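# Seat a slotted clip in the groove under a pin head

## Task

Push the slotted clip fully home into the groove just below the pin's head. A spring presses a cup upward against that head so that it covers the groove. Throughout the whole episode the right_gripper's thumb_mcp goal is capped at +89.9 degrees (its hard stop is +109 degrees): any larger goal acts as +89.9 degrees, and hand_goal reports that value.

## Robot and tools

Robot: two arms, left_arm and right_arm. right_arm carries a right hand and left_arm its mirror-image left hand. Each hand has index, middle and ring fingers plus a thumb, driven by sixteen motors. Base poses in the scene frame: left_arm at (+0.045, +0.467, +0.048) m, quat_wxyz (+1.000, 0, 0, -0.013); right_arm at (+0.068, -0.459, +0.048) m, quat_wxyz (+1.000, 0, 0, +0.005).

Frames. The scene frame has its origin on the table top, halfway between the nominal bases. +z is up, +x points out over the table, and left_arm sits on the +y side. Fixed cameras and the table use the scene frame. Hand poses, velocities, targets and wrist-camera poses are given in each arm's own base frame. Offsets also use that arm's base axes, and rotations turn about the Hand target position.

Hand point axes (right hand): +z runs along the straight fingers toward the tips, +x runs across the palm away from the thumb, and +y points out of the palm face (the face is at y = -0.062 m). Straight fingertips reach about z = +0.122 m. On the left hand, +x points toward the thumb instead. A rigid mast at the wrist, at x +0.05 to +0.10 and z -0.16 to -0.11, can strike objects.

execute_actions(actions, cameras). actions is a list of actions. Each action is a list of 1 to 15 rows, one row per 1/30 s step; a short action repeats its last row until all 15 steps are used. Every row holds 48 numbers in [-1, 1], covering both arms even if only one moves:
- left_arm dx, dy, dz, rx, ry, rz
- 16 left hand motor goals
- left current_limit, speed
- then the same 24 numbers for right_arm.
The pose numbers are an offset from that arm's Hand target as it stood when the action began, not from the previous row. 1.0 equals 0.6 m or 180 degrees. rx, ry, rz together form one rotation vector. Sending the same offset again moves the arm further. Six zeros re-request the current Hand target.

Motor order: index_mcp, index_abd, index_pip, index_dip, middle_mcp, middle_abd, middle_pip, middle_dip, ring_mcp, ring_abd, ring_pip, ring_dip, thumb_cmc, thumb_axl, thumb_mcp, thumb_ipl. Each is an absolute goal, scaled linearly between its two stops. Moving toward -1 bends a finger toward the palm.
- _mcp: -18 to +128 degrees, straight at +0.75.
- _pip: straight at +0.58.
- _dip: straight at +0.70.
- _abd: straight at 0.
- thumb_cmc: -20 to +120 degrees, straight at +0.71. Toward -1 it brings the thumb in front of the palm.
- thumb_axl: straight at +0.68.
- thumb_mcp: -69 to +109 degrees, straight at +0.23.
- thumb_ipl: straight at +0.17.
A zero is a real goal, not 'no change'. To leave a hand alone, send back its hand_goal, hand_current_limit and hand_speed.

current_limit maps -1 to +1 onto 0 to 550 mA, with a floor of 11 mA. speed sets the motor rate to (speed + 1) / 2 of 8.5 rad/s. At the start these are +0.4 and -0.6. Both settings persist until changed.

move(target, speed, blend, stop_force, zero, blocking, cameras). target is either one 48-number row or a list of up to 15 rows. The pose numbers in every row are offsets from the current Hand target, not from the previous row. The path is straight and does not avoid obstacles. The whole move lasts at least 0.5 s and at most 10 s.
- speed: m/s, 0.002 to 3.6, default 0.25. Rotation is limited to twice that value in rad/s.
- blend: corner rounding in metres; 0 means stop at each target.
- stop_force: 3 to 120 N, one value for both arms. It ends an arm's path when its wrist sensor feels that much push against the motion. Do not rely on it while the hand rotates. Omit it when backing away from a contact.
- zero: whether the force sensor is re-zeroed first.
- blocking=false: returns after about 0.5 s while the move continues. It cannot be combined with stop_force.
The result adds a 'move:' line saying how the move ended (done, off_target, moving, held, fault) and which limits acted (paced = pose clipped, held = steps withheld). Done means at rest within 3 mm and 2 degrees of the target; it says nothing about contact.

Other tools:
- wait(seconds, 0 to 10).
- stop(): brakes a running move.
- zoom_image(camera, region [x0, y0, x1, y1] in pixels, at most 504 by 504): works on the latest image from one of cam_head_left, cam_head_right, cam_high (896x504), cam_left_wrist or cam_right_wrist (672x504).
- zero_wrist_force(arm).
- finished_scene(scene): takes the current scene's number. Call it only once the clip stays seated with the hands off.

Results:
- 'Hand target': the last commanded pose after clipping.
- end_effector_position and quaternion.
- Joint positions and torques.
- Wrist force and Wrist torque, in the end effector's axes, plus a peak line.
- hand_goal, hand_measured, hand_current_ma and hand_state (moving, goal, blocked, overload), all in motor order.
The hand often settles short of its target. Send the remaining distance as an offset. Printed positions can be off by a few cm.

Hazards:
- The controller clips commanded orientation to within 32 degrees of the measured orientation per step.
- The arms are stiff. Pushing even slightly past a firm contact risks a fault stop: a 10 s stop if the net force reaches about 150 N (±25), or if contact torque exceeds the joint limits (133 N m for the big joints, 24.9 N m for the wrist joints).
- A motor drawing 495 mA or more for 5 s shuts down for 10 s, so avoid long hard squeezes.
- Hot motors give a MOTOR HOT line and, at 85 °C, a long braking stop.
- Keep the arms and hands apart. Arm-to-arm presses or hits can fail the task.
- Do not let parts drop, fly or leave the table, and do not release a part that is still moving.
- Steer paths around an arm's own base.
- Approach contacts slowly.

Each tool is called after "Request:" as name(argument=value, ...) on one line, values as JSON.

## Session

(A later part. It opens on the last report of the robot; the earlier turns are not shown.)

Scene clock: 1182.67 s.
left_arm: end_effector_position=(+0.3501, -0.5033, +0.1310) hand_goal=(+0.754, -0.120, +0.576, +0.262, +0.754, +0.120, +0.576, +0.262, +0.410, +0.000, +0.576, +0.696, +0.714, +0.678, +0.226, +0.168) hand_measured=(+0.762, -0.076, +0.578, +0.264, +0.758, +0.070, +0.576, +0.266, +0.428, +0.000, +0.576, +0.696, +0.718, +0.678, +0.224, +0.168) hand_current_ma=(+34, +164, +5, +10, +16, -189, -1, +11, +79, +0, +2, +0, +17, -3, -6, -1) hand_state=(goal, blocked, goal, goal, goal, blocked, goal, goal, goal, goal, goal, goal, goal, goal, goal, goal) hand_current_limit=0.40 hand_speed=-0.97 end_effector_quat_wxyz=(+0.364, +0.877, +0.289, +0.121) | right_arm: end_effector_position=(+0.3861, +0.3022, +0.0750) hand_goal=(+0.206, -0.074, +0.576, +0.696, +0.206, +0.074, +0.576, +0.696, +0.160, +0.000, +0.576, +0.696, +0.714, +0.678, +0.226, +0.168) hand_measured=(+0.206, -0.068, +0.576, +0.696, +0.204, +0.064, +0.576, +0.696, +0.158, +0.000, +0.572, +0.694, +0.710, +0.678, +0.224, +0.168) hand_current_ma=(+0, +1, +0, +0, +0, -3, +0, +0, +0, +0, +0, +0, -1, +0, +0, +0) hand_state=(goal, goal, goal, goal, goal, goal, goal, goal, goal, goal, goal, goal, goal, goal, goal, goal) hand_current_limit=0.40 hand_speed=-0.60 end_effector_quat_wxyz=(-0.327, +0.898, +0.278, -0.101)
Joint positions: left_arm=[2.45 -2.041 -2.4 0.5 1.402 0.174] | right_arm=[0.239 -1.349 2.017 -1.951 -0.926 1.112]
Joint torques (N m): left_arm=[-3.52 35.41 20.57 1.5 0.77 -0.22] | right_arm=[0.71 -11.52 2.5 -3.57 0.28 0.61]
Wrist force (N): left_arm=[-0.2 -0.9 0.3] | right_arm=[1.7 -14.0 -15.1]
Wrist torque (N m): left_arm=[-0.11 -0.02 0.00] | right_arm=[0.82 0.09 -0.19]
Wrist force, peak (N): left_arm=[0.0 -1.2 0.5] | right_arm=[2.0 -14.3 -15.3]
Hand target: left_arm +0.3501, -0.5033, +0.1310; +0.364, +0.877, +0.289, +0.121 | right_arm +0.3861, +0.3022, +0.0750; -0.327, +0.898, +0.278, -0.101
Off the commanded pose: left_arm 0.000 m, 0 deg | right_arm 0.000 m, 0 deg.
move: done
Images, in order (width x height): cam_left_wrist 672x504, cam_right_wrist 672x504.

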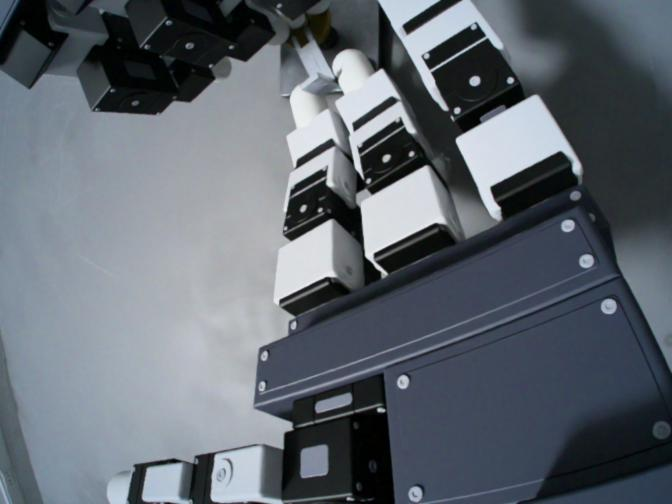

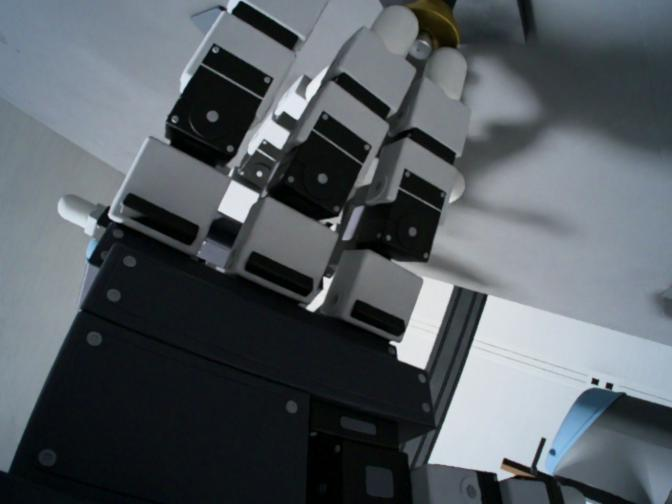

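Request:
move(target=[0,0,-0.02367,0,0,0,0.754,-0.12,0.576,0.261,0.754,0.12,0.576,0.261,0.41,0,0.576,0.696,0.714,0.678,0.226,0.168,0.4,-0.97,0,0,0,0,0,0,0.2055,-0.074,0.576,0.696,0.2055,0.074,0.576,0.696,0.16,0,0.576,0.696,0.714,0.678,0.226,0.168,0.4,-0.6], speed=0.03, cameras=["cam_left_wrist","cam_right_wrist"])

Request:
zoom_image(camera="cam_right_wrist", region=[380, 0, 460, 70])

Request:
zoom_image(camera="cam_left_wrist", region=[250, 0, 350, 100])

Scene clock: 1210.53 s.
left_arm: end_effector_position=(+0.3501, -0.5033, +0.1169) hand_goal=(+0.754, -0.120, +0.576, +0.262, +0.754, +0.120, +0.576, +0.262, +0.410, +0.000, +0.576, +0.696, +0.714, +0.678, +0.226, +0.168) hand_measured=(+0.762, -0.076, +0.578, +0.264, +0.758, +0.070, +0.576, +0.266, +0.428, +0.000, +0.576, +0.696, +0.718, +0.678, +0.224, +0.168) hand_current_ma=(+34, +164, +5, +10, +16, -189, -1, +11, +79, +0, +2, +0, +17, -3, -6, -1) hand_state=(goal, blocked, goal, goal, goal, blocked, goal, goal, goal, goal, goal, goal, goal, goal, goal, goal) hand_current_limit=0.40 hand_speed=-0.97 end_effector_quat_wxyz=(+0.364, +0.877, +0.289, +0.121) | right_arm: end_effector_position=(+0.3861, +0.3022, +0.0750) hand_goal=(+0.206, -0.074, +0.576, +0.696, +0.206, +0.074, +0.576, +0.696, +0.160, +0.000, +0.576, +0.696, +0.714, +0.678, +0.226, +0.168) hand_measured=(+0.206, -0.068, +0.576, +0.696, +0.204, +0.064, +0.576, +0.696, +0.158, +0.000, +0.572, +0.694, +0.710, +0.678, +0.224, +0.168) hand_current_ma=(+0, +1, +0, +0, +0, -3, +0, +0, +0, +0, +0, +0, -1, +0, +0, +0) hand_state=(goal, goal, goal, goal, goal, goal, goal, goal, goal, goal, goal, goal, goal, goal, goal, goal) hand_current_limit=0.40 hand_speed=-0.60 end_effector_quat_wxyz=(-0.327, +0.898, +0.278, -0.101)
Joint positions: left_arm=[2.45 -2.089 -2.399 0.547 1.402 0.174] | right_arm=[0.239 -1.349 2.017 -1.951 -0.926 1.112]
Joint torques (N m): left_arm=[-2.14 25.46 21.36 4.63 0.86 1.54] | right_arm=[-2.62 -11.19 2.93 -3.56 0.57 0.57]
Wrist force (N): left_arm=[0.1 -0.7 0.0] | right_arm=[1.6 -14.1 -14.9]
Wrist torque (N m): left_arm=[-0.04 -0.07 0.01] | right_arm=[0.79 0.08 -0.20]
Wrist force, peak (N): left_arm=[0.1 -1.2 -0.2] | right_arm=[1.4 -14.3 -15.4]
Hand target: left_arm +0.3501, -0.5033, +0.1168; +0.364, +0.877, +0.289, +0.121 | right_arm +0.3861, +0.3022, +0.0750; -0.327, +0.898, +0.278, -0.101
Off the commanded pose: left_arm 0.000 m, 0 deg | right_arm 0.000 m, 0 deg.
move: done
Images, in order (width x height): cam_left_wrist 672x504, cam_right_wrist 672x504.

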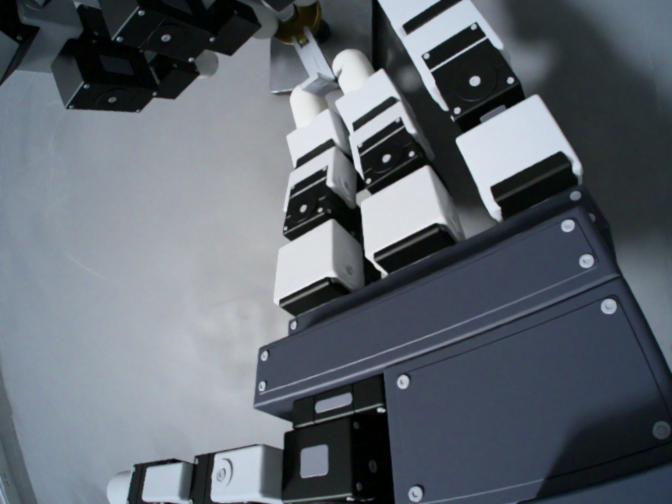

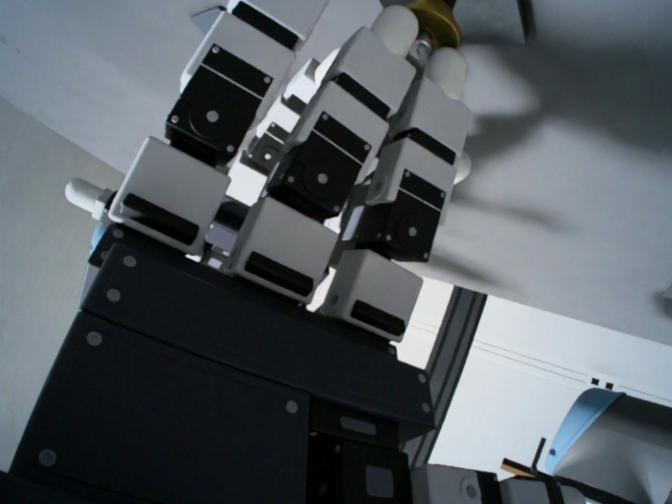

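Scaled by 6.300 from the camera's 672x504 image, which has a finer 960x720 frame.

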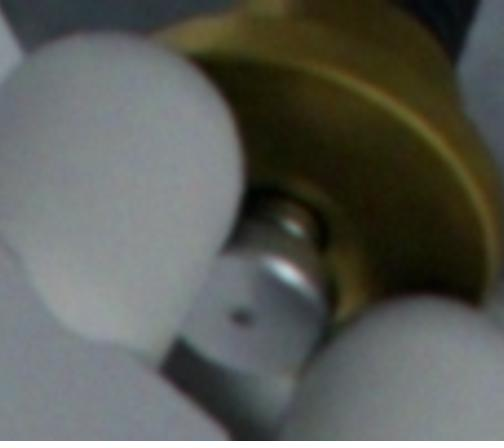

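Scaled by 5.040 from the camera's 672x504 image, which has a finer 960x720 frame.

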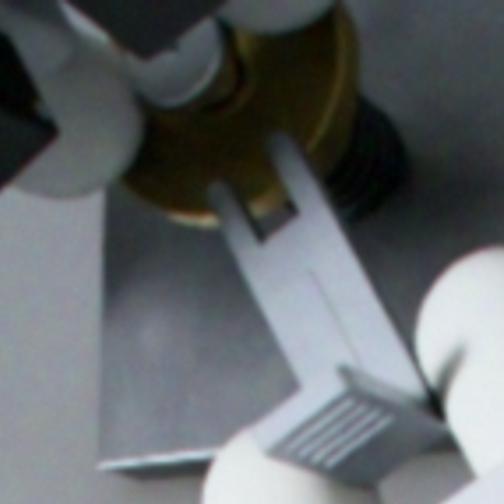

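Request:
move(target=[0.00793,-0.01072,0,0,0,0,0.754,-0.12,0.576,0.261,0.754,0.12,0.576,0.261,0.41,0,0.576,0.696,0.714,0.678,0.226,0.168,0.4,-0.97,0,0,0,0,0,0,0.2055,-0.074,0.576,0.696,0.2055,0.074,0.576,0.696,0.16,0,0.576,0.696,0.714,0.678,0.226,0.168,0.4,-0.6], speed=0.01, stop_force=4, cameras=["cam_left_wrist","cam_right_wrist"])

Request:
zoom_image(camera="cam_right_wrist", region=[380, 0, 460, 70])

Request:
zoom_image(camera="cam_left_wrist", region=[250, 0, 350, 100])

Scene clock: 1221.07 s.
left_arm: end_effector_position=(+0.3549, -0.5098, +0.1168) hand_goal=(+0.754, -0.120, +0.576, +0.262, +0.754, +0.120, +0.576, +0.262, +0.410, +0.000, +0.576, +0.696, +0.714, +0.678, +0.226, +0.168) hand_measured=(+0.762, -0.076, +0.578, +0.264, +0.758, +0.070, +0.576, +0.266, +0.428, +0.000, +0.576, +0.696, +0.718, +0.678, +0.224, +0.168) hand_current_ma=(+34, +164, +5, +10, +16, -189, -1, +11, +79, +0, +2, +0, +17, -3, -6, -1) hand_state=(goal, blocked, goal, goal, goal, blocked, goal, goal, goal, goal, goal, goal, goal, goal, goal, goal) hand_current_limit=0.40 hand_speed=-0.97 end_effector_quat_wxyz=(+0.364, +0.877, +0.289, +0.121) | right_arm: end_effector_position=(+0.3861, +0.3022, +0.0750) hand_goal=(+0.206, -0.074, +0.576, +0.696, +0.206, +0.074, +0.576, +0.696, +0.160, +0.000, +0.576, +0.696, +0.714, +0.678, +0.226, +0.168) hand_measured=(+0.206, -0.068, +0.576, +0.696, +0.204, +0.064, +0.576, +0.696, +0.158, +0.000, +0.572, +0.694, +0.710, +0.678, +0.224, +0.168) hand_current_ma=(+0, +1, +0, +0, +0, -3, +0, +0, +0, +0, +0, +0, -1, +0, +0, +0) hand_state=(goal, goal, goal, goal, goal, goal, goal, goal, goal, goal, goal, goal, goal, goal, goal, goal) hand_current_limit=0.40 hand_speed=-0.60 end_effector_quat_wxyz=(-0.327, +0.898, +0.278, -0.101)
Joint positions: left_arm=[2.445 -2.096 -2.377 0.533 1.405 0.17] | right_arm=[0.239 -1.349 2.017 -1.951 -0.926 1.112]
Joint torques (N m): left_arm=[-6.31 25.16 22.05 1.53 1.69 -2.58] | right_arm=[-6.95 -12.17 2.3 -3.52 0.54 0.52]
Wrist force (N): left_arm=[0.1 -0.7 0.0] | right_arm=[1.8 -13.8 -15.1]
Wrist torque (N m): left_arm=[-0.04 -0.06 0.08] | right_arm=[0.85 0.08 -0.18]
Wrist force, peak (N): left_arm=[0.2 -1.2 0.0] | right_arm=[1.6 -14.2 -15.4]
Hand target: left_arm +0.3549, -0.5098, +0.1168; +0.364, +0.877, +0.289, +0.121 | right_arm +0.3861, +0.3022, +0.0750; -0.327, +0.898, +0.278, -0.101
Off the commanded pose: left_arm 0.000 m, 0 deg | right_arm 0.000 m, 0 deg.
move: done
Images, in order (width x height): cam_left_wrist 672x504, cam_right_wrist 672x504.

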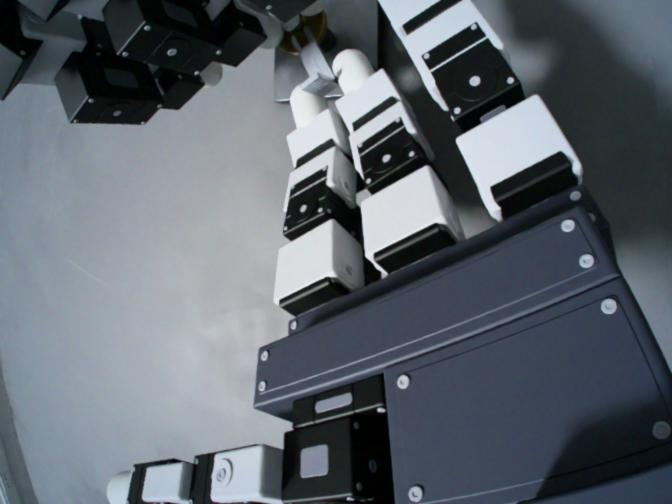

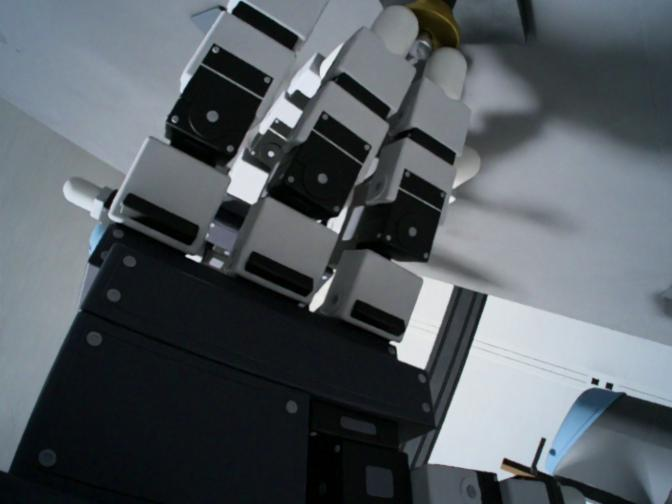

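Scaled by 6.300 from the camera's 672x504 image, which has a finer 960x720 frame.

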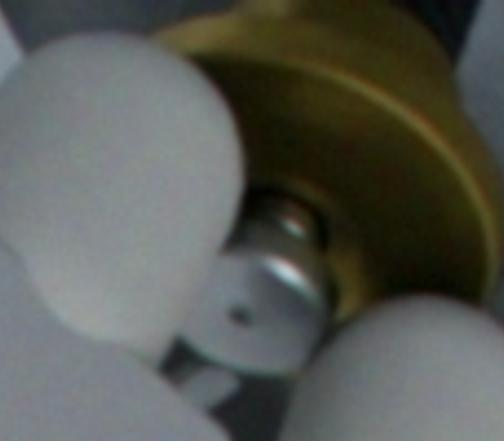

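Scaled by 5.040 from the camera's 672x504 image, which has a finer 960x720 frame.

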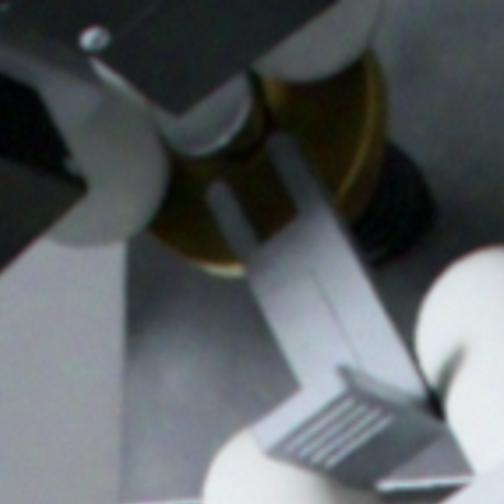

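Request:
zoom_image(camera="cam_right_wrist", region=[398, 30, 438, 70])

Request:
zoom_image(camera="cam_left_wrist", region=[270, 0, 330, 60])

Scaled by 12.600 from the camera's 672x504 image, which has a finer 960x720 frame.

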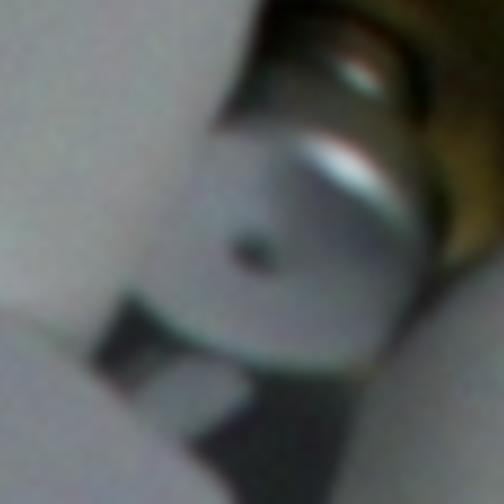

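Scaled by 8.400 from the camera's 672x504 image, which has a finer 960x720 frame.

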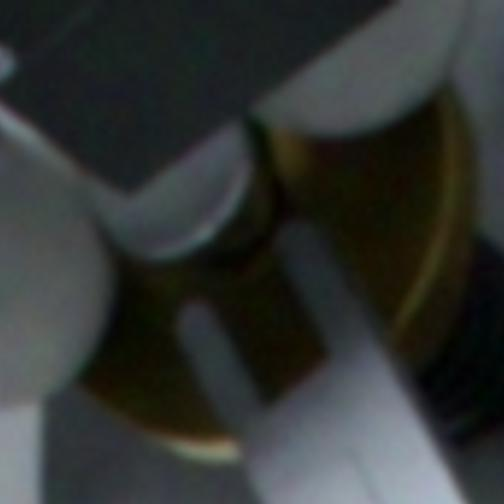

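Request:
move(target=[0.00198,-0.00268,0,0,0,0,0.754,-0.12,0.576,0.261,0.754,0.12,0.576,0.261,0.41,0,0.576,0.696,0.714,0.678,0.226,0.168,0.4,-0.97,0,0,0,0,0,0,0.2055,-0.074,0.576,0.696,0.2055,0.074,0.576,0.696,0.16,0,0.576,0.696,0.714,0.678,0.226,0.168,0.4,-0.6], speed=0.006, stop_force=3, cameras=["cam_left_wrist","cam_right_wrist"])

Request:
zoom_image(camera="cam_right_wrist", region=[398, 30, 438, 70])

Request:
zoom_image(camera="cam_left_wrist", region=[270, 0, 330, 60])

Scene clock: 1265.00 s.
left_arm: end_effector_position=(+0.3561, -0.5114, +0.1168) hand_goal=(+0.754, -0.120, +0.576, +0.262, +0.754, +0.120, +0.576, +0.262, +0.410, +0.000, +0.576, +0.696, +0.714, +0.678, +0.226, +0.168) hand_measured=(+0.762, -0.076, +0.578, +0.264, +0.758, +0.070, +0.576, +0.266, +0.428, +0.000, +0.576, +0.696, +0.718, +0.678, +0.224, +0.168) hand_current_ma=(+34, +164, +5, +10, +16, -189, -1, +11, +79, +0, +2, +0, +17, -3, -6, -1) hand_state=(goal, blocked, goal, goal, goal, blocked, goal, goal, goal, goal, goal, goal, goal, goal, goal, goal) hand_current_limit=0.40 hand_speed=-0.97 end_effector_quat_wxyz=(+0.364, +0.877, +0.289, +0.121) | right_arm: end_effector_position=(+0.3861, +0.3022, +0.0750) hand_goal=(+0.206, -0.074, +0.576, +0.696, +0.206, +0.074, +0.576, +0.696, +0.160, +0.000, +0.576, +0.696, +0.714, +0.678, +0.226, +0.168) hand_measured=(+0.206, -0.068, +0.576, +0.696, +0.204, +0.064, +0.576, +0.696, +0.158, +0.000, +0.572, +0.694, +0.710, +0.678, +0.224, +0.168) hand_current_ma=(+0, +1, +0, +0, +0, -3, +0, +0, +0, +0, +0, +0, -1, +0, +0, +0) hand_state=(goal, goal, goal, goal, goal, goal, goal, goal, goal, goal, goal, goal, goal, goal, goal, goal) hand_current_limit=0.40 hand_speed=-0.60 end_effector_quat_wxyz=(-0.327, +0.898, +0.278, -0.101)
Joint positions: left_arm=[2.444 -2.098 -2.371 0.529 1.406 0.169] | right_arm=[0.239 -1.349 2.017 -1.951 -0.926 1.112]
Joint torques (N m): left_arm=[-5.65 25.13 22.46 1.51 1.49 -2.3] | right_arm=[-9.93 -11.84 2.28 -3.46 0.51 0.75]
Wrist force (N): left_arm=[-0.1 -0.8 -0.2] | right_arm=[1.6 -13.9 -15.4]
Wrist torque (N m): left_arm=[-0.05 -0.03 0.06] | right_arm=[0.87 0.10 -0.19]
Wrist force, peak (N): left_arm=[0.2 -1.2 0.1] | right_arm=[1.9 -14.4 -15.4]
Hand target: left_arm +0.3561, -0.5114, +0.1168; +0.364, +0.877, +0.289, +0.121 | right_arm +0.3861, +0.3022, +0.0750; -0.327, +0.898, +0.278, -0.101
Off the commanded pose: left_arm 0.000 m, 0 deg | right_arm 0.000 m, 0 deg.
move: done
Images, in order (width x height): cam_left_wrist 672x504, cam_right_wrist 672x504.

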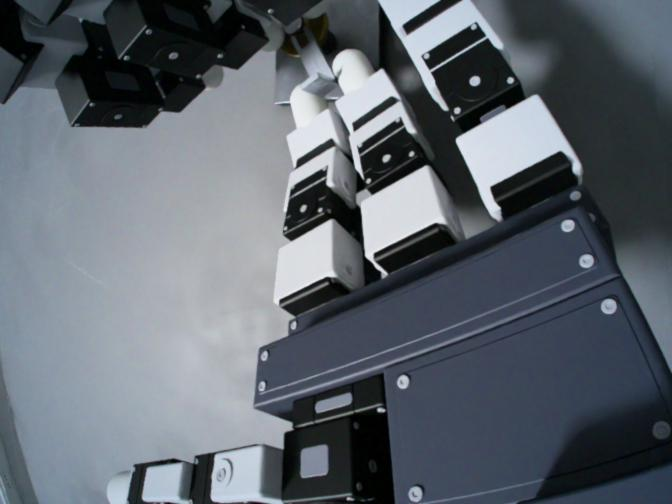

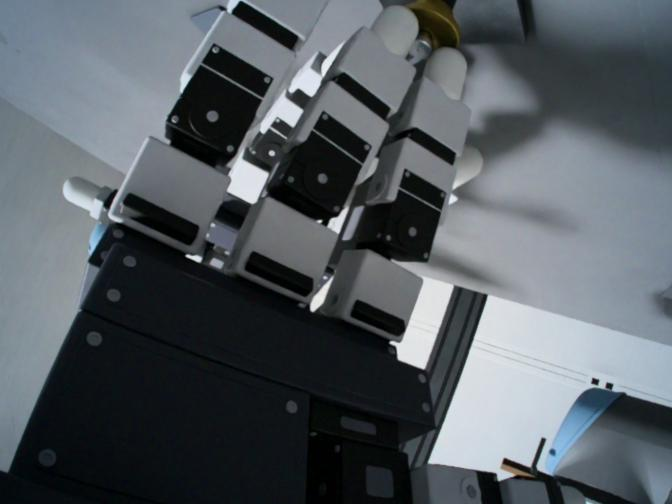

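Scaled by 12.600 from the camera's 672x504 image, which has a finer 960x720 frame.

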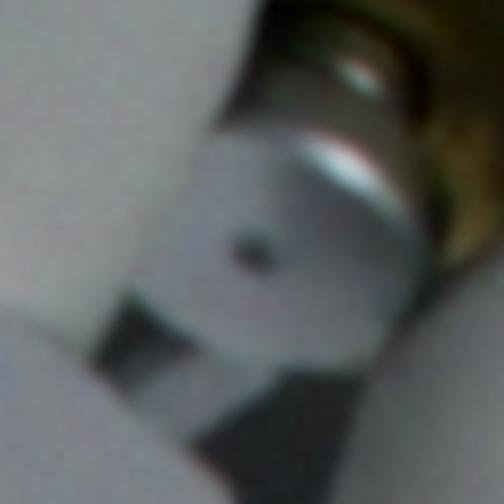

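Scaled by 8.400 from the camera's 672x504 image, which has a finer 960x720 frame.

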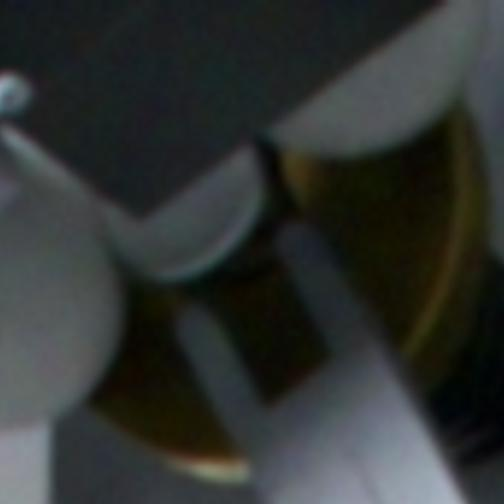

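Request:
move(target=[0.00198,-0.00268,0,0,0,0,0.754,-0.12,0.576,0.261,0.754,0.12,0.576,0.261,0.41,0,0.576,0.696,0.714,0.678,0.226,0.168,0.4,-0.97,0,0,0,0,0,0,0.2055,-0.074,0.576,0.696,0.2055,0.074,0.576,0.696,0.16,0,0.576,0.696,0.714,0.678,0.226,0.168,0.4,-0.6], speed=0.006, stop_force=3, cameras=["cam_left_wrist","cam_right_wrist"])

Request:
zoom_image(camera="cam_right_wrist", region=[398, 30, 438, 70])

Request:
zoom_image(camera="cam_left_wrist", region=[270, 0, 330, 60])

Scene clock: 1277.30 s.
left_arm: end_effector_position=(+0.3573, -0.5130, +0.1168) hand_goal=(+0.754, -0.120, +0.576, +0.262, +0.754, +0.120, +0.576, +0.262, +0.410, +0.000, +0.576, +0.696, +0.714, +0.678, +0.226, +0.168) hand_measured=(+0.770, -0.076, +0.582, +0.264, +0.766, +0.070, +0.580, +0.266, +0.428, +0.000, +0.576, +0.696, +0.718, +0.678, +0.224, +0.168) hand_current_ma=(+71, +163, +21, +10, +54, -188, +11, +11, +79, +0, +2, +0, +17, -3, -6, -1) hand_state=(goal, blocked, goal, goal, goal, blocked, goal, goal, goal, goal, goal, goal, goal, goal, goal, goal) hand_current_limit=0.40 hand_speed=-0.97 end_effector_quat_wxyz=(+0.364, +0.877, +0.289, +0.121) | right_arm: end_effector_position=(+0.3861, +0.3022, +0.0750) hand_goal=(+0.206, -0.074, +0.576, +0.696, +0.206, +0.074, +0.576, +0.696, +0.160, +0.000, +0.576, +0.696, +0.714, +0.678, +0.226, +0.168) hand_measured=(+0.206, -0.068, +0.576, +0.696, +0.204, +0.064, +0.576, +0.696, +0.158, +0.000, +0.572, +0.694, +0.710, +0.678, +0.224, +0.168) hand_current_ma=(+0, +1, +0, +0, +0, -3, +0, +0, +0, +0, +0, +0, -1, +0, +0, +0) hand_state=(goal, goal, goal, goal, goal, goal, goal, goal, goal, goal, goal, goal, goal, goal, goal, goal) hand_current_limit=0.40 hand_speed=-0.60 end_effector_quat_wxyz=(-0.327, +0.898, +0.278, -0.101)
Joint positions: left_arm=[2.442 -2.099 -2.365 0.525 1.407 0.168] | right_arm=[0.239 -1.349 2.017 -1.951 -0.926 1.112]
Joint torques (N m): left_arm=[-6.2 26.04 23.54 1.77 1.54 -2.41] | right_arm=[-10.34 -12.35 2.07 -3.56 0.57 0.61]
Wrist force (N): left_arm=[-0.2 -2.1 -1.0] | right_arm=[1.6 -14.1 -14.8]
Wrist torque (N m): left_arm=[0.08 -0.04 0.07] | right_arm=[0.78 0.10 -0.20]
Wrist force, peak (N): left_arm=[0.1 -2.4 -1.3] | right_arm=[1.9 -14.1 -15.4]
Hand target: left_arm +0.3573, -0.5130, +0.1168; +0.364, +0.877, +0.289, +0.121 | right_arm +0.3861, +0.3022, +0.0750; -0.327, +0.898, +0.278, -0.101
Off the commanded pose: left_arm 0.000 m, 0 deg | right_arm 0.000 m, 0 deg.
move: done
Images, in order (width x height): cam_left_wrist 672x504, cam_right_wrist 672x504.

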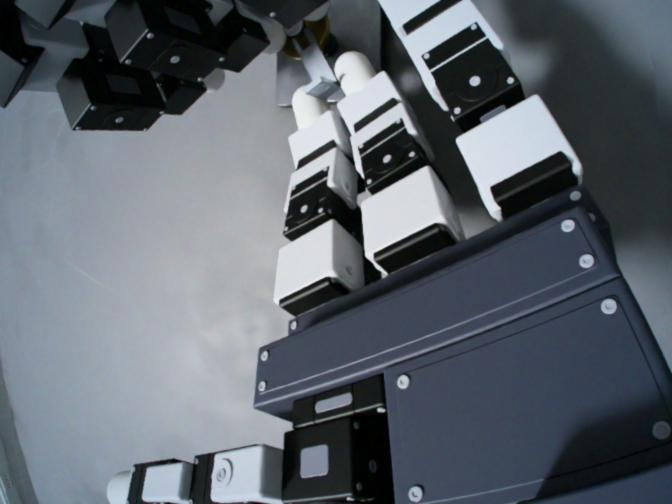

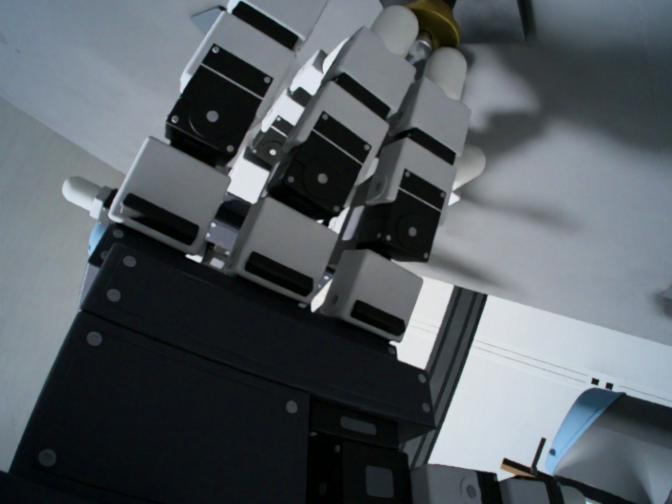

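Scaled by 12.600 from the camera's 672x504 image, which has a finer 960x720 frame.

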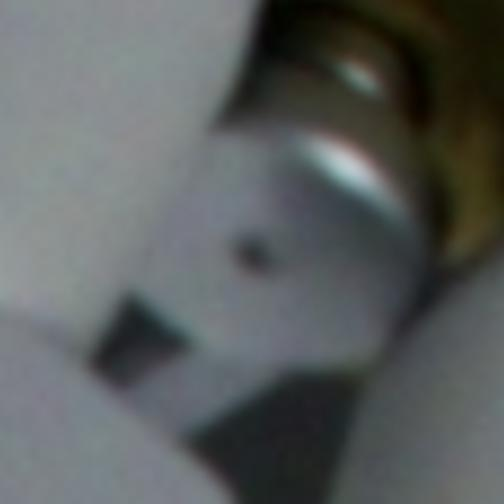

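Scaled by 8.400 from the camera's 672x504 image, which has a finer 960x720 frame.

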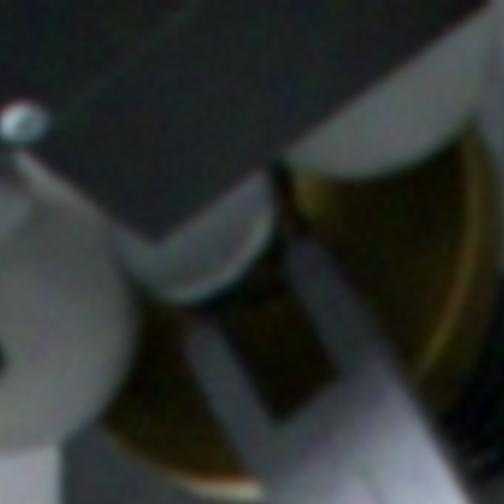

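Request:
move(target=[[-0.00298,0.00402,0,0,0,0,0.754,-0.12,0.576,0.261,0.754,0.12,0.576,0.261,0.41,0,0.576,0.696,0.714,0.678,0.226,0.168,0.4,-0.97,0,0,0,0,0,0,0.2055,-0.074,0.576,0.696,0.2055,0.074,0.576,0.696,0.16,0,0.576,0.696,0.714,0.678,0.226,0.168,0.4,-0.6],[-0.00231,0.00452,-0.005,0,0,0,0.754,-0.12,0.576,0.261,0.754,0.12,0.576,0.261,0.41,0,0.576,0.696,0.714,0.678,0.226,0.168,0.4,-0.97,0,0,0,0,0,0,0.2055,-0.074,0.576,0.696,0.2055,0.074,0.576,0.696,0.16,0,0.576,0.696,0.714,0.678,0.226,0.168,0.4,-0.6]], speed=0.01, cameras=["cam_left_wrist","cam_right_wrist"])

Request:
zoom_image(camera="cam_right_wrist", region=[398, 30, 438, 70])

Request:
zoom_image(camera="cam_left_wrist", region=[250, 0, 350, 100])

Scene clock: 1305.83 s.
left_arm: end_effector_position=(+0.3559, -0.5103, +0.1139) hand_goal=(+0.754, -0.120, +0.576, +0.262, +0.754, +0.120, +0.576, +0.262, +0.410, +0.000, +0.576, +0.696, +0.714, +0.678, +0.226, +0.168) hand_measured=(+0.770, -0.076, +0.582, +0.264, +0.766, +0.070, +0.580, +0.266, +0.428, +0.000, +0.576, +0.696, +0.718, +0.678, +0.224, +0.168) hand_current_ma=(+71, +163, +21, +10, +54, -188, +11, +11, +79, +0, +2, +0, +17, -3, -6, -1) hand_state=(goal, blocked, goal, goal, goal, blocked, goal, goal, goal, goal, goal, goal, goal, goal, goal, goal) hand_current_limit=0.40 hand_speed=-0.97 end_effector_quat_wxyz=(+0.364, +0.877, +0.289, +0.121) end_effector_velocity=(-0.001, +0.000, -0.002) end_effector_angular_velocity=(+0.001, +0.001, -0.001) | right_arm: end_effector_position=(+0.3861, +0.3022, +0.0750) hand_goal=(+0.206, -0.074, +0.576, +0.696, +0.206, +0.074, +0.576, +0.696, +0.160, +0.000, +0.576, +0.696, +0.714, +0.678, +0.226, +0.168) hand_measured=(+0.206, -0.068, +0.576, +0.696, +0.204, +0.064, +0.576, +0.696, +0.158, +0.000, +0.572, +0.694, +0.710, +0.678, +0.224, +0.168) hand_current_ma=(+0, +1, +0, +0, +0, -3, +0, +0, +0, +0, +0, +0, -1, +0, +0, +0) hand_state=(goal, goal, goal, goal, goal, goal, goal, goal, goal, goal, goal, goal, goal, goal, goal, goal) hand_current_limit=0.40 hand_speed=-0.60 end_effector_quat_wxyz=(-0.327, +0.898, +0.278, -0.101)
Joint positions: left_arm=[2.446 -2.106 -2.374 0.54 1.405 0.17] | right_arm=[0.239 -1.349 2.017 -1.951 -0.926 1.112]
Joint velocities: left_arm=[-0.001 -0.005 0 0.003 0 0] | right_arm=[within noise]
Joint torques (N m): left_arm=[9.8 26.06 -3.04 4.41 -1.77 2.35] | right_arm=[-9.74 -11.92 2.51 -3.55 0.6 0.66]
Wrist force (N): left_arm=[0.1 -0.9 0.0] | right_arm=[1.6 -14.0 -15.3]
Wrist torque (N m): left_arm=[-0.08 -0.06 0.01] | right_arm=[0.83 0.11 -0.20]
Wrist force, peak (N): left_arm=[0.0 -2.5 -1.3] | right_arm=[1.8 -14.1 -15.4]
Hand target: left_arm +0.3559, -0.5103, +0.1138; +0.364, +0.877, +0.289, +0.121 | right_arm +0.3861, +0.3022, +0.0750; -0.327, +0.898, +0.278, -0.101
Off the commanded pose: left_arm 0.000 m, 0 deg | right_arm 0.000 m, 0 deg.
move: done
Images, in order (width x height): cam_left_wrist 672x504, cam_right_wrist 672x504.

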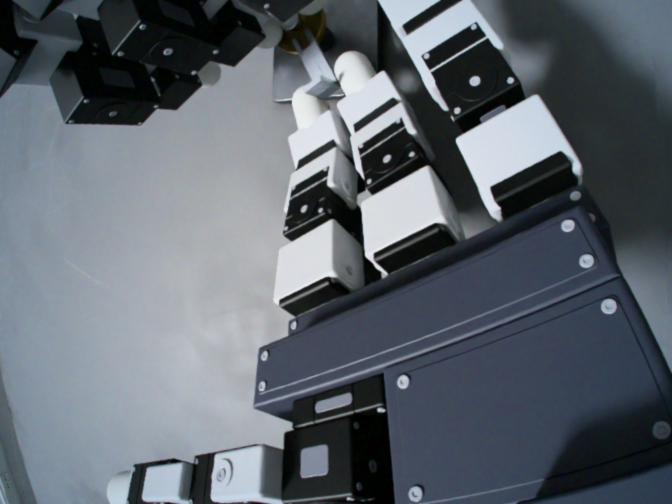

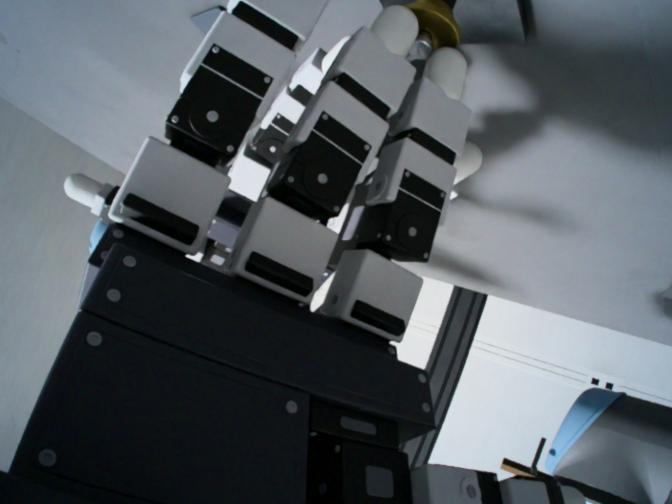

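Scaled by 12.600 from the camera's 672x504 image, which has a finer 960x720 frame.

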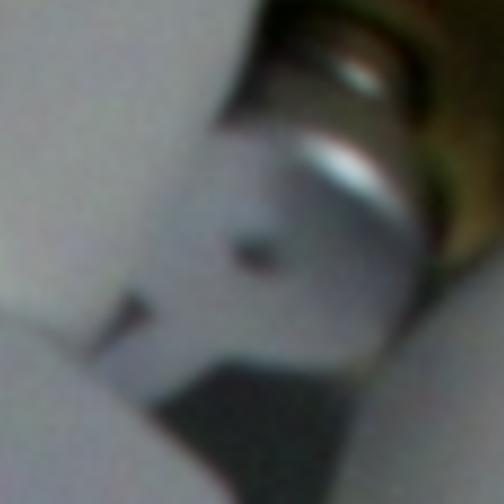

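Scaled by 5.040 from the camera's 672x504 image, which has a finer 960x720 frame.

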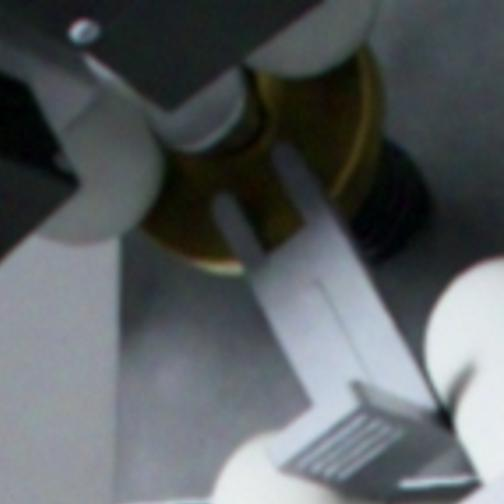

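Request:
move(target=[0.00397,-0.00536,0,0,0,0,0.754,-0.12,0.576,0.261,0.754,0.12,0.576,0.261,0.41,0,0.576,0.696,0.714,0.678,0.226,0.168,0.4,-0.97,0,0,0,0,0,0,0.2055,-0.074,0.576,0.696,0.2055,0.074,0.576,0.696,0.16,0,0.576,0.696,0.714,0.678,0.226,0.168,0.4,-0.6], speed=0.006, stop_force=3, cameras=["cam_left_wrist","cam_right_wrist"])

Request:
zoom_image(camera="cam_right_wrist", region=[398, 30, 438, 70])

Request:
zoom_image(camera="cam_left_wrist", region=[250, 0, 350, 100])

Scene clock: 1316.67 s.
left_arm: end_effector_position=(+0.3583, -0.5135, +0.1138) hand_goal=(+0.754, -0.120, +0.576, +0.262, +0.754, +0.120, +0.576, +0.262, +0.410, +0.000, +0.576, +0.696, +0.714, +0.678, +0.226, +0.168) hand_measured=(+0.770, -0.076, +0.582, +0.264, +0.766, +0.070, +0.580, +0.266, +0.428, +0.000, +0.576, +0.696, +0.718, +0.678, +0.224, +0.168) hand_current_ma=(+71, +163, +21, +10, +54, -188, +11, +11, +79, +0, +2, +0, +17, -3, -6, -1) hand_state=(goal, blocked, goal, goal, goal, blocked, goal, goal, goal, goal, goal, goal, goal, goal, goal, goal) hand_current_limit=0.40 hand_speed=-0.97 end_effector_quat_wxyz=(+0.364, +0.877, +0.289, +0.121) | right_arm: end_effector_position=(+0.3861, +0.3022, +0.0750) hand_goal=(+0.206, -0.074, +0.576, +0.696, +0.206, +0.074, +0.576, +0.696, +0.160, +0.000, +0.576, +0.696, +0.714, +0.678, +0.226, +0.168) hand_measured=(+0.206, -0.068, +0.576, +0.696, +0.204, +0.064, +0.576, +0.696, +0.158, +0.000, +0.572, +0.694, +0.710, +0.678, +0.224, +0.168) hand_current_ma=(+0, +1, +0, +0, +0, -3, +0, +0, +0, +0, +0, +0, -1, +0, +0, +0) hand_state=(goal, goal, goal, goal, goal, goal, goal, goal, goal, goal, goal, goal, goal, goal, goal, goal) hand_current_limit=0.40 hand_speed=-0.60 end_effector_quat_wxyz=(-0.327, +0.898, +0.278, -0.101)
Joint positions: left_arm=[2.443 -2.11 -2.362 0.533 1.407 0.169] | right_arm=[0.239 -1.349 2.017 -1.951 -0.926 1.112]
Joint torques (N m): left_arm=[-5.38 25.12 22.06 1.58 1.46 -2.38] | right_arm=[-10.32 -12.3 1.97 -3.48 0.51 0.6]
Wrist force (N): left_arm=[0.4 -1.2 0.2] | right_arm=[1.5 -14.1 -15.1]
Wrist torque (N m): left_arm=[-0.15 -0.08 0.11] | right_arm=[0.81 0.10 -0.20]
Wrist force, peak (N): left_arm=[0.3 -1.4 0.0] | right_arm=[2.0 -14.3 -15.5]
Hand target: left_arm +0.3583, -0.5135, +0.1138; +0.364, +0.877, +0.289, +0.121 | right_arm +0.3861, +0.3022, +0.0750; -0.327, +0.898, +0.278, -0.101
Off the commanded pose: left_arm 0.000 m, 0 deg | right_arm 0.000 m, 0 deg.
move: done
Images, in order (width x height): cam_left_wrist 672x504, cam_right_wrist 672x504.

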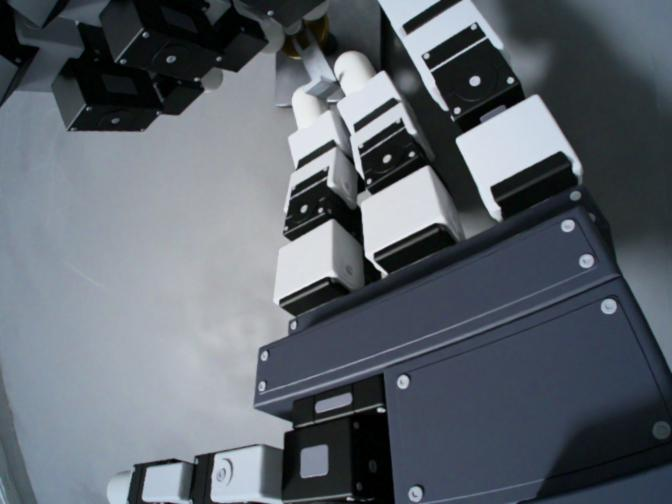

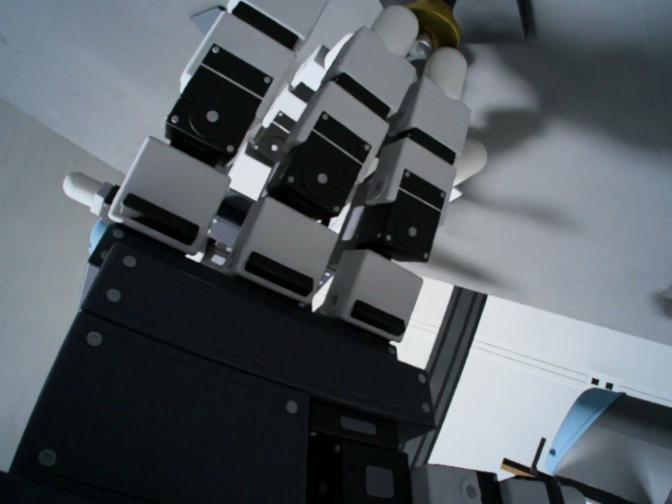

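Scaled by 12.600 from the camera's 672x504 image, which has a finer 960x720 frame.

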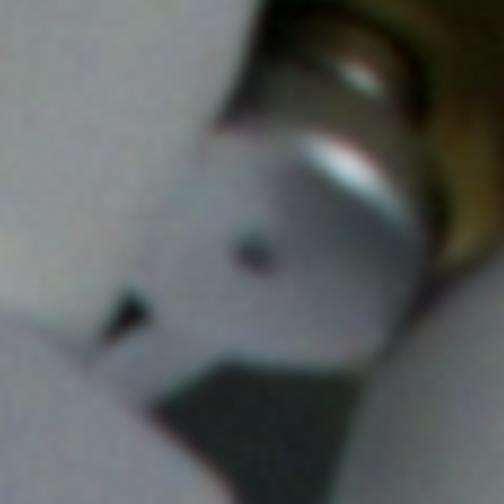

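Scaled by 5.040 from the camera's 672x504 image, which has a finer 960x720 frame.

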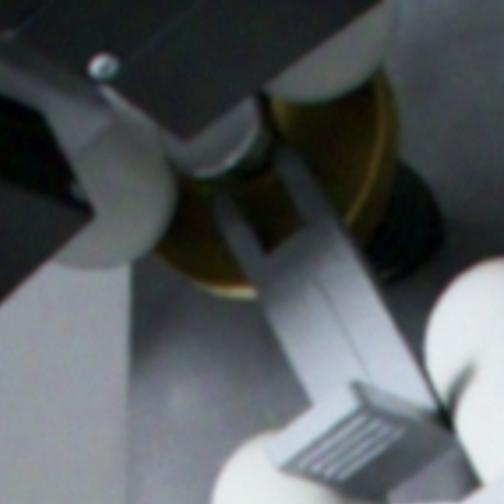

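Request:
move(target=[0.00198,-0.00268,0,0,0,0,0.754,-0.12,0.576,0.261,0.754,0.12,0.576,0.261,0.41,0,0.576,0.696,0.714,0.678,0.226,0.168,0.4,-0.97,0,0,0,0,0,0,0.2055,-0.074,0.576,0.696,0.2055,0.074,0.576,0.696,0.16,0,0.576,0.696,0.714,0.678,0.226,0.168,0.4,-0.6], speed=0.006, stop_force=3, cameras=["cam_left_wrist","cam_right_wrist"])

Request:
zoom_image(camera="cam_right_wrist", region=[398, 30, 438, 70])

Request:
zoom_image(camera="cam_left_wrist", region=[250, 0, 350, 100])

Scene clock: 1323.87 s.
left_arm: end_effector_position=(+0.3595, -0.5151, +0.1138) hand_goal=(+0.754, -0.120, +0.576, +0.262, +0.754, +0.120, +0.576, +0.262, +0.410, +0.000, +0.576, +0.696, +0.714, +0.678, +0.226, +0.168) hand_measured=(+0.770, -0.076, +0.582, +0.264, +0.766, +0.070, +0.580, +0.266, +0.428, +0.000, +0.576, +0.696, +0.718, +0.678, +0.224, +0.168) hand_current_ma=(+71, +163, +21, +10, +54, -188, +11, +11, +79, +0, +2, +0, +17, -3, -6, -1) hand_state=(goal, blocked, goal, goal, goal, blocked, goal, goal, goal, goal, goal, goal, goal, goal, goal, goal) hand_current_limit=0.40 hand_speed=-0.97 end_effector_quat_wxyz=(+0.364, +0.877, +0.289, +0.121) | right_arm: end_effector_position=(+0.3861, +0.3022, +0.0750) hand_goal=(+0.206, -0.074, +0.576, +0.696, +0.206, +0.074, +0.576, +0.696, +0.160, +0.000, +0.576, +0.696, +0.714, +0.678, +0.226, +0.168) hand_measured=(+0.206, -0.068, +0.576, +0.696, +0.204, +0.064, +0.576, +0.696, +0.158, +0.000, +0.572, +0.694, +0.710, +0.678, +0.224, +0.168) hand_current_ma=(+0, +1, +0, +0, +0, -3, +0, +0, +0, +0, +0, +0, -1, +0, +0, +0) hand_state=(goal, goal, goal, goal, goal, goal, goal, goal, goal, goal, goal, goal, goal, goal, goal, goal) hand_current_limit=0.40 hand_speed=-0.60 end_effector_quat_wxyz=(-0.327, +0.898, +0.278, -0.101)
Joint positions: left_arm=[2.442 -2.112 -2.357 0.529 1.407 0.168] | right_arm=[0.239 -1.349 2.017 -1.951 -0.926 1.112]
Joint torques (N m): left_arm=[-5.76 25.59 22.17 1.46 1.4 -2.42] | right_arm=[-10.31 -11.92 2.93 -3.39 0.54 0.53]
Wrist force (N): left_arm=[-0.2 -0.8 0.0] | right_arm=[1.5 -13.7 -15.0]
Wrist torque (N m): left_arm=[-0.08 -0.02 0.07] | right_arm=[0.85 0.10 -0.19]
Wrist force, peak (N): left_arm=[-0.2 -1.3 0.3] | right_arm=[1.4 -14.4 -15.4]
Hand target: left_arm +0.3595, -0.5151, +0.1138; +0.364, +0.877, +0.289, +0.121 | right_arm +0.3861, +0.3022, +0.0750; -0.327, +0.898, +0.278, -0.101
Off the commanded pose: left_arm 0.000 m, 0 deg | right_arm 0.000 m, 0 deg.
move: done
Images, in order (width x height): cam_left_wrist 672x504, cam_right_wrist 672x504.

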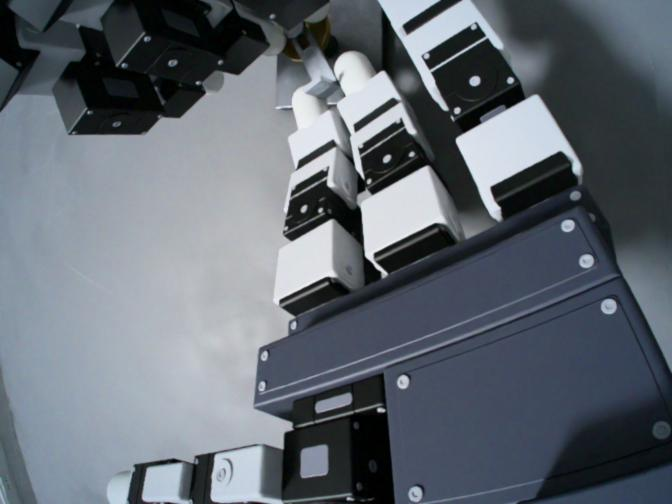

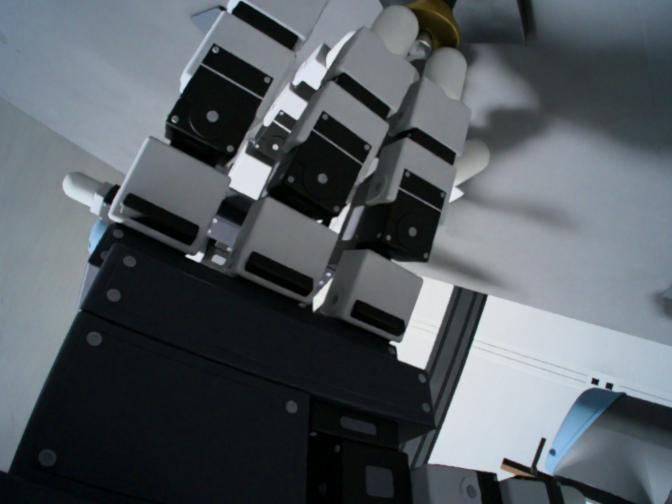

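Scaled by 12.600 from the camera's 672x504 image, which has a finer 960x720 frame.

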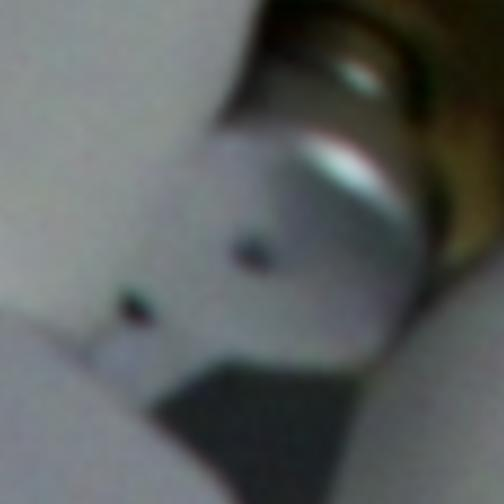

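Scaled by 5.040 from the camera's 672x504 image, which has a finer 960x720 frame.

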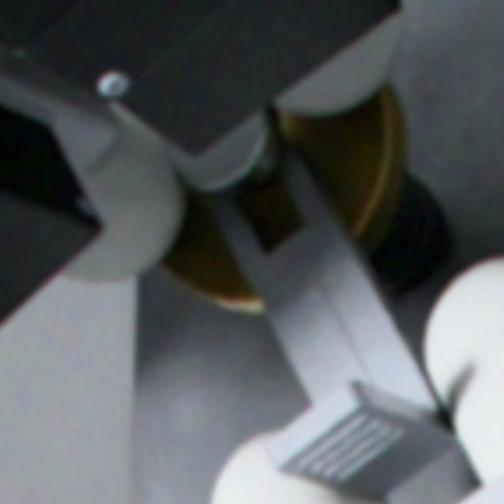

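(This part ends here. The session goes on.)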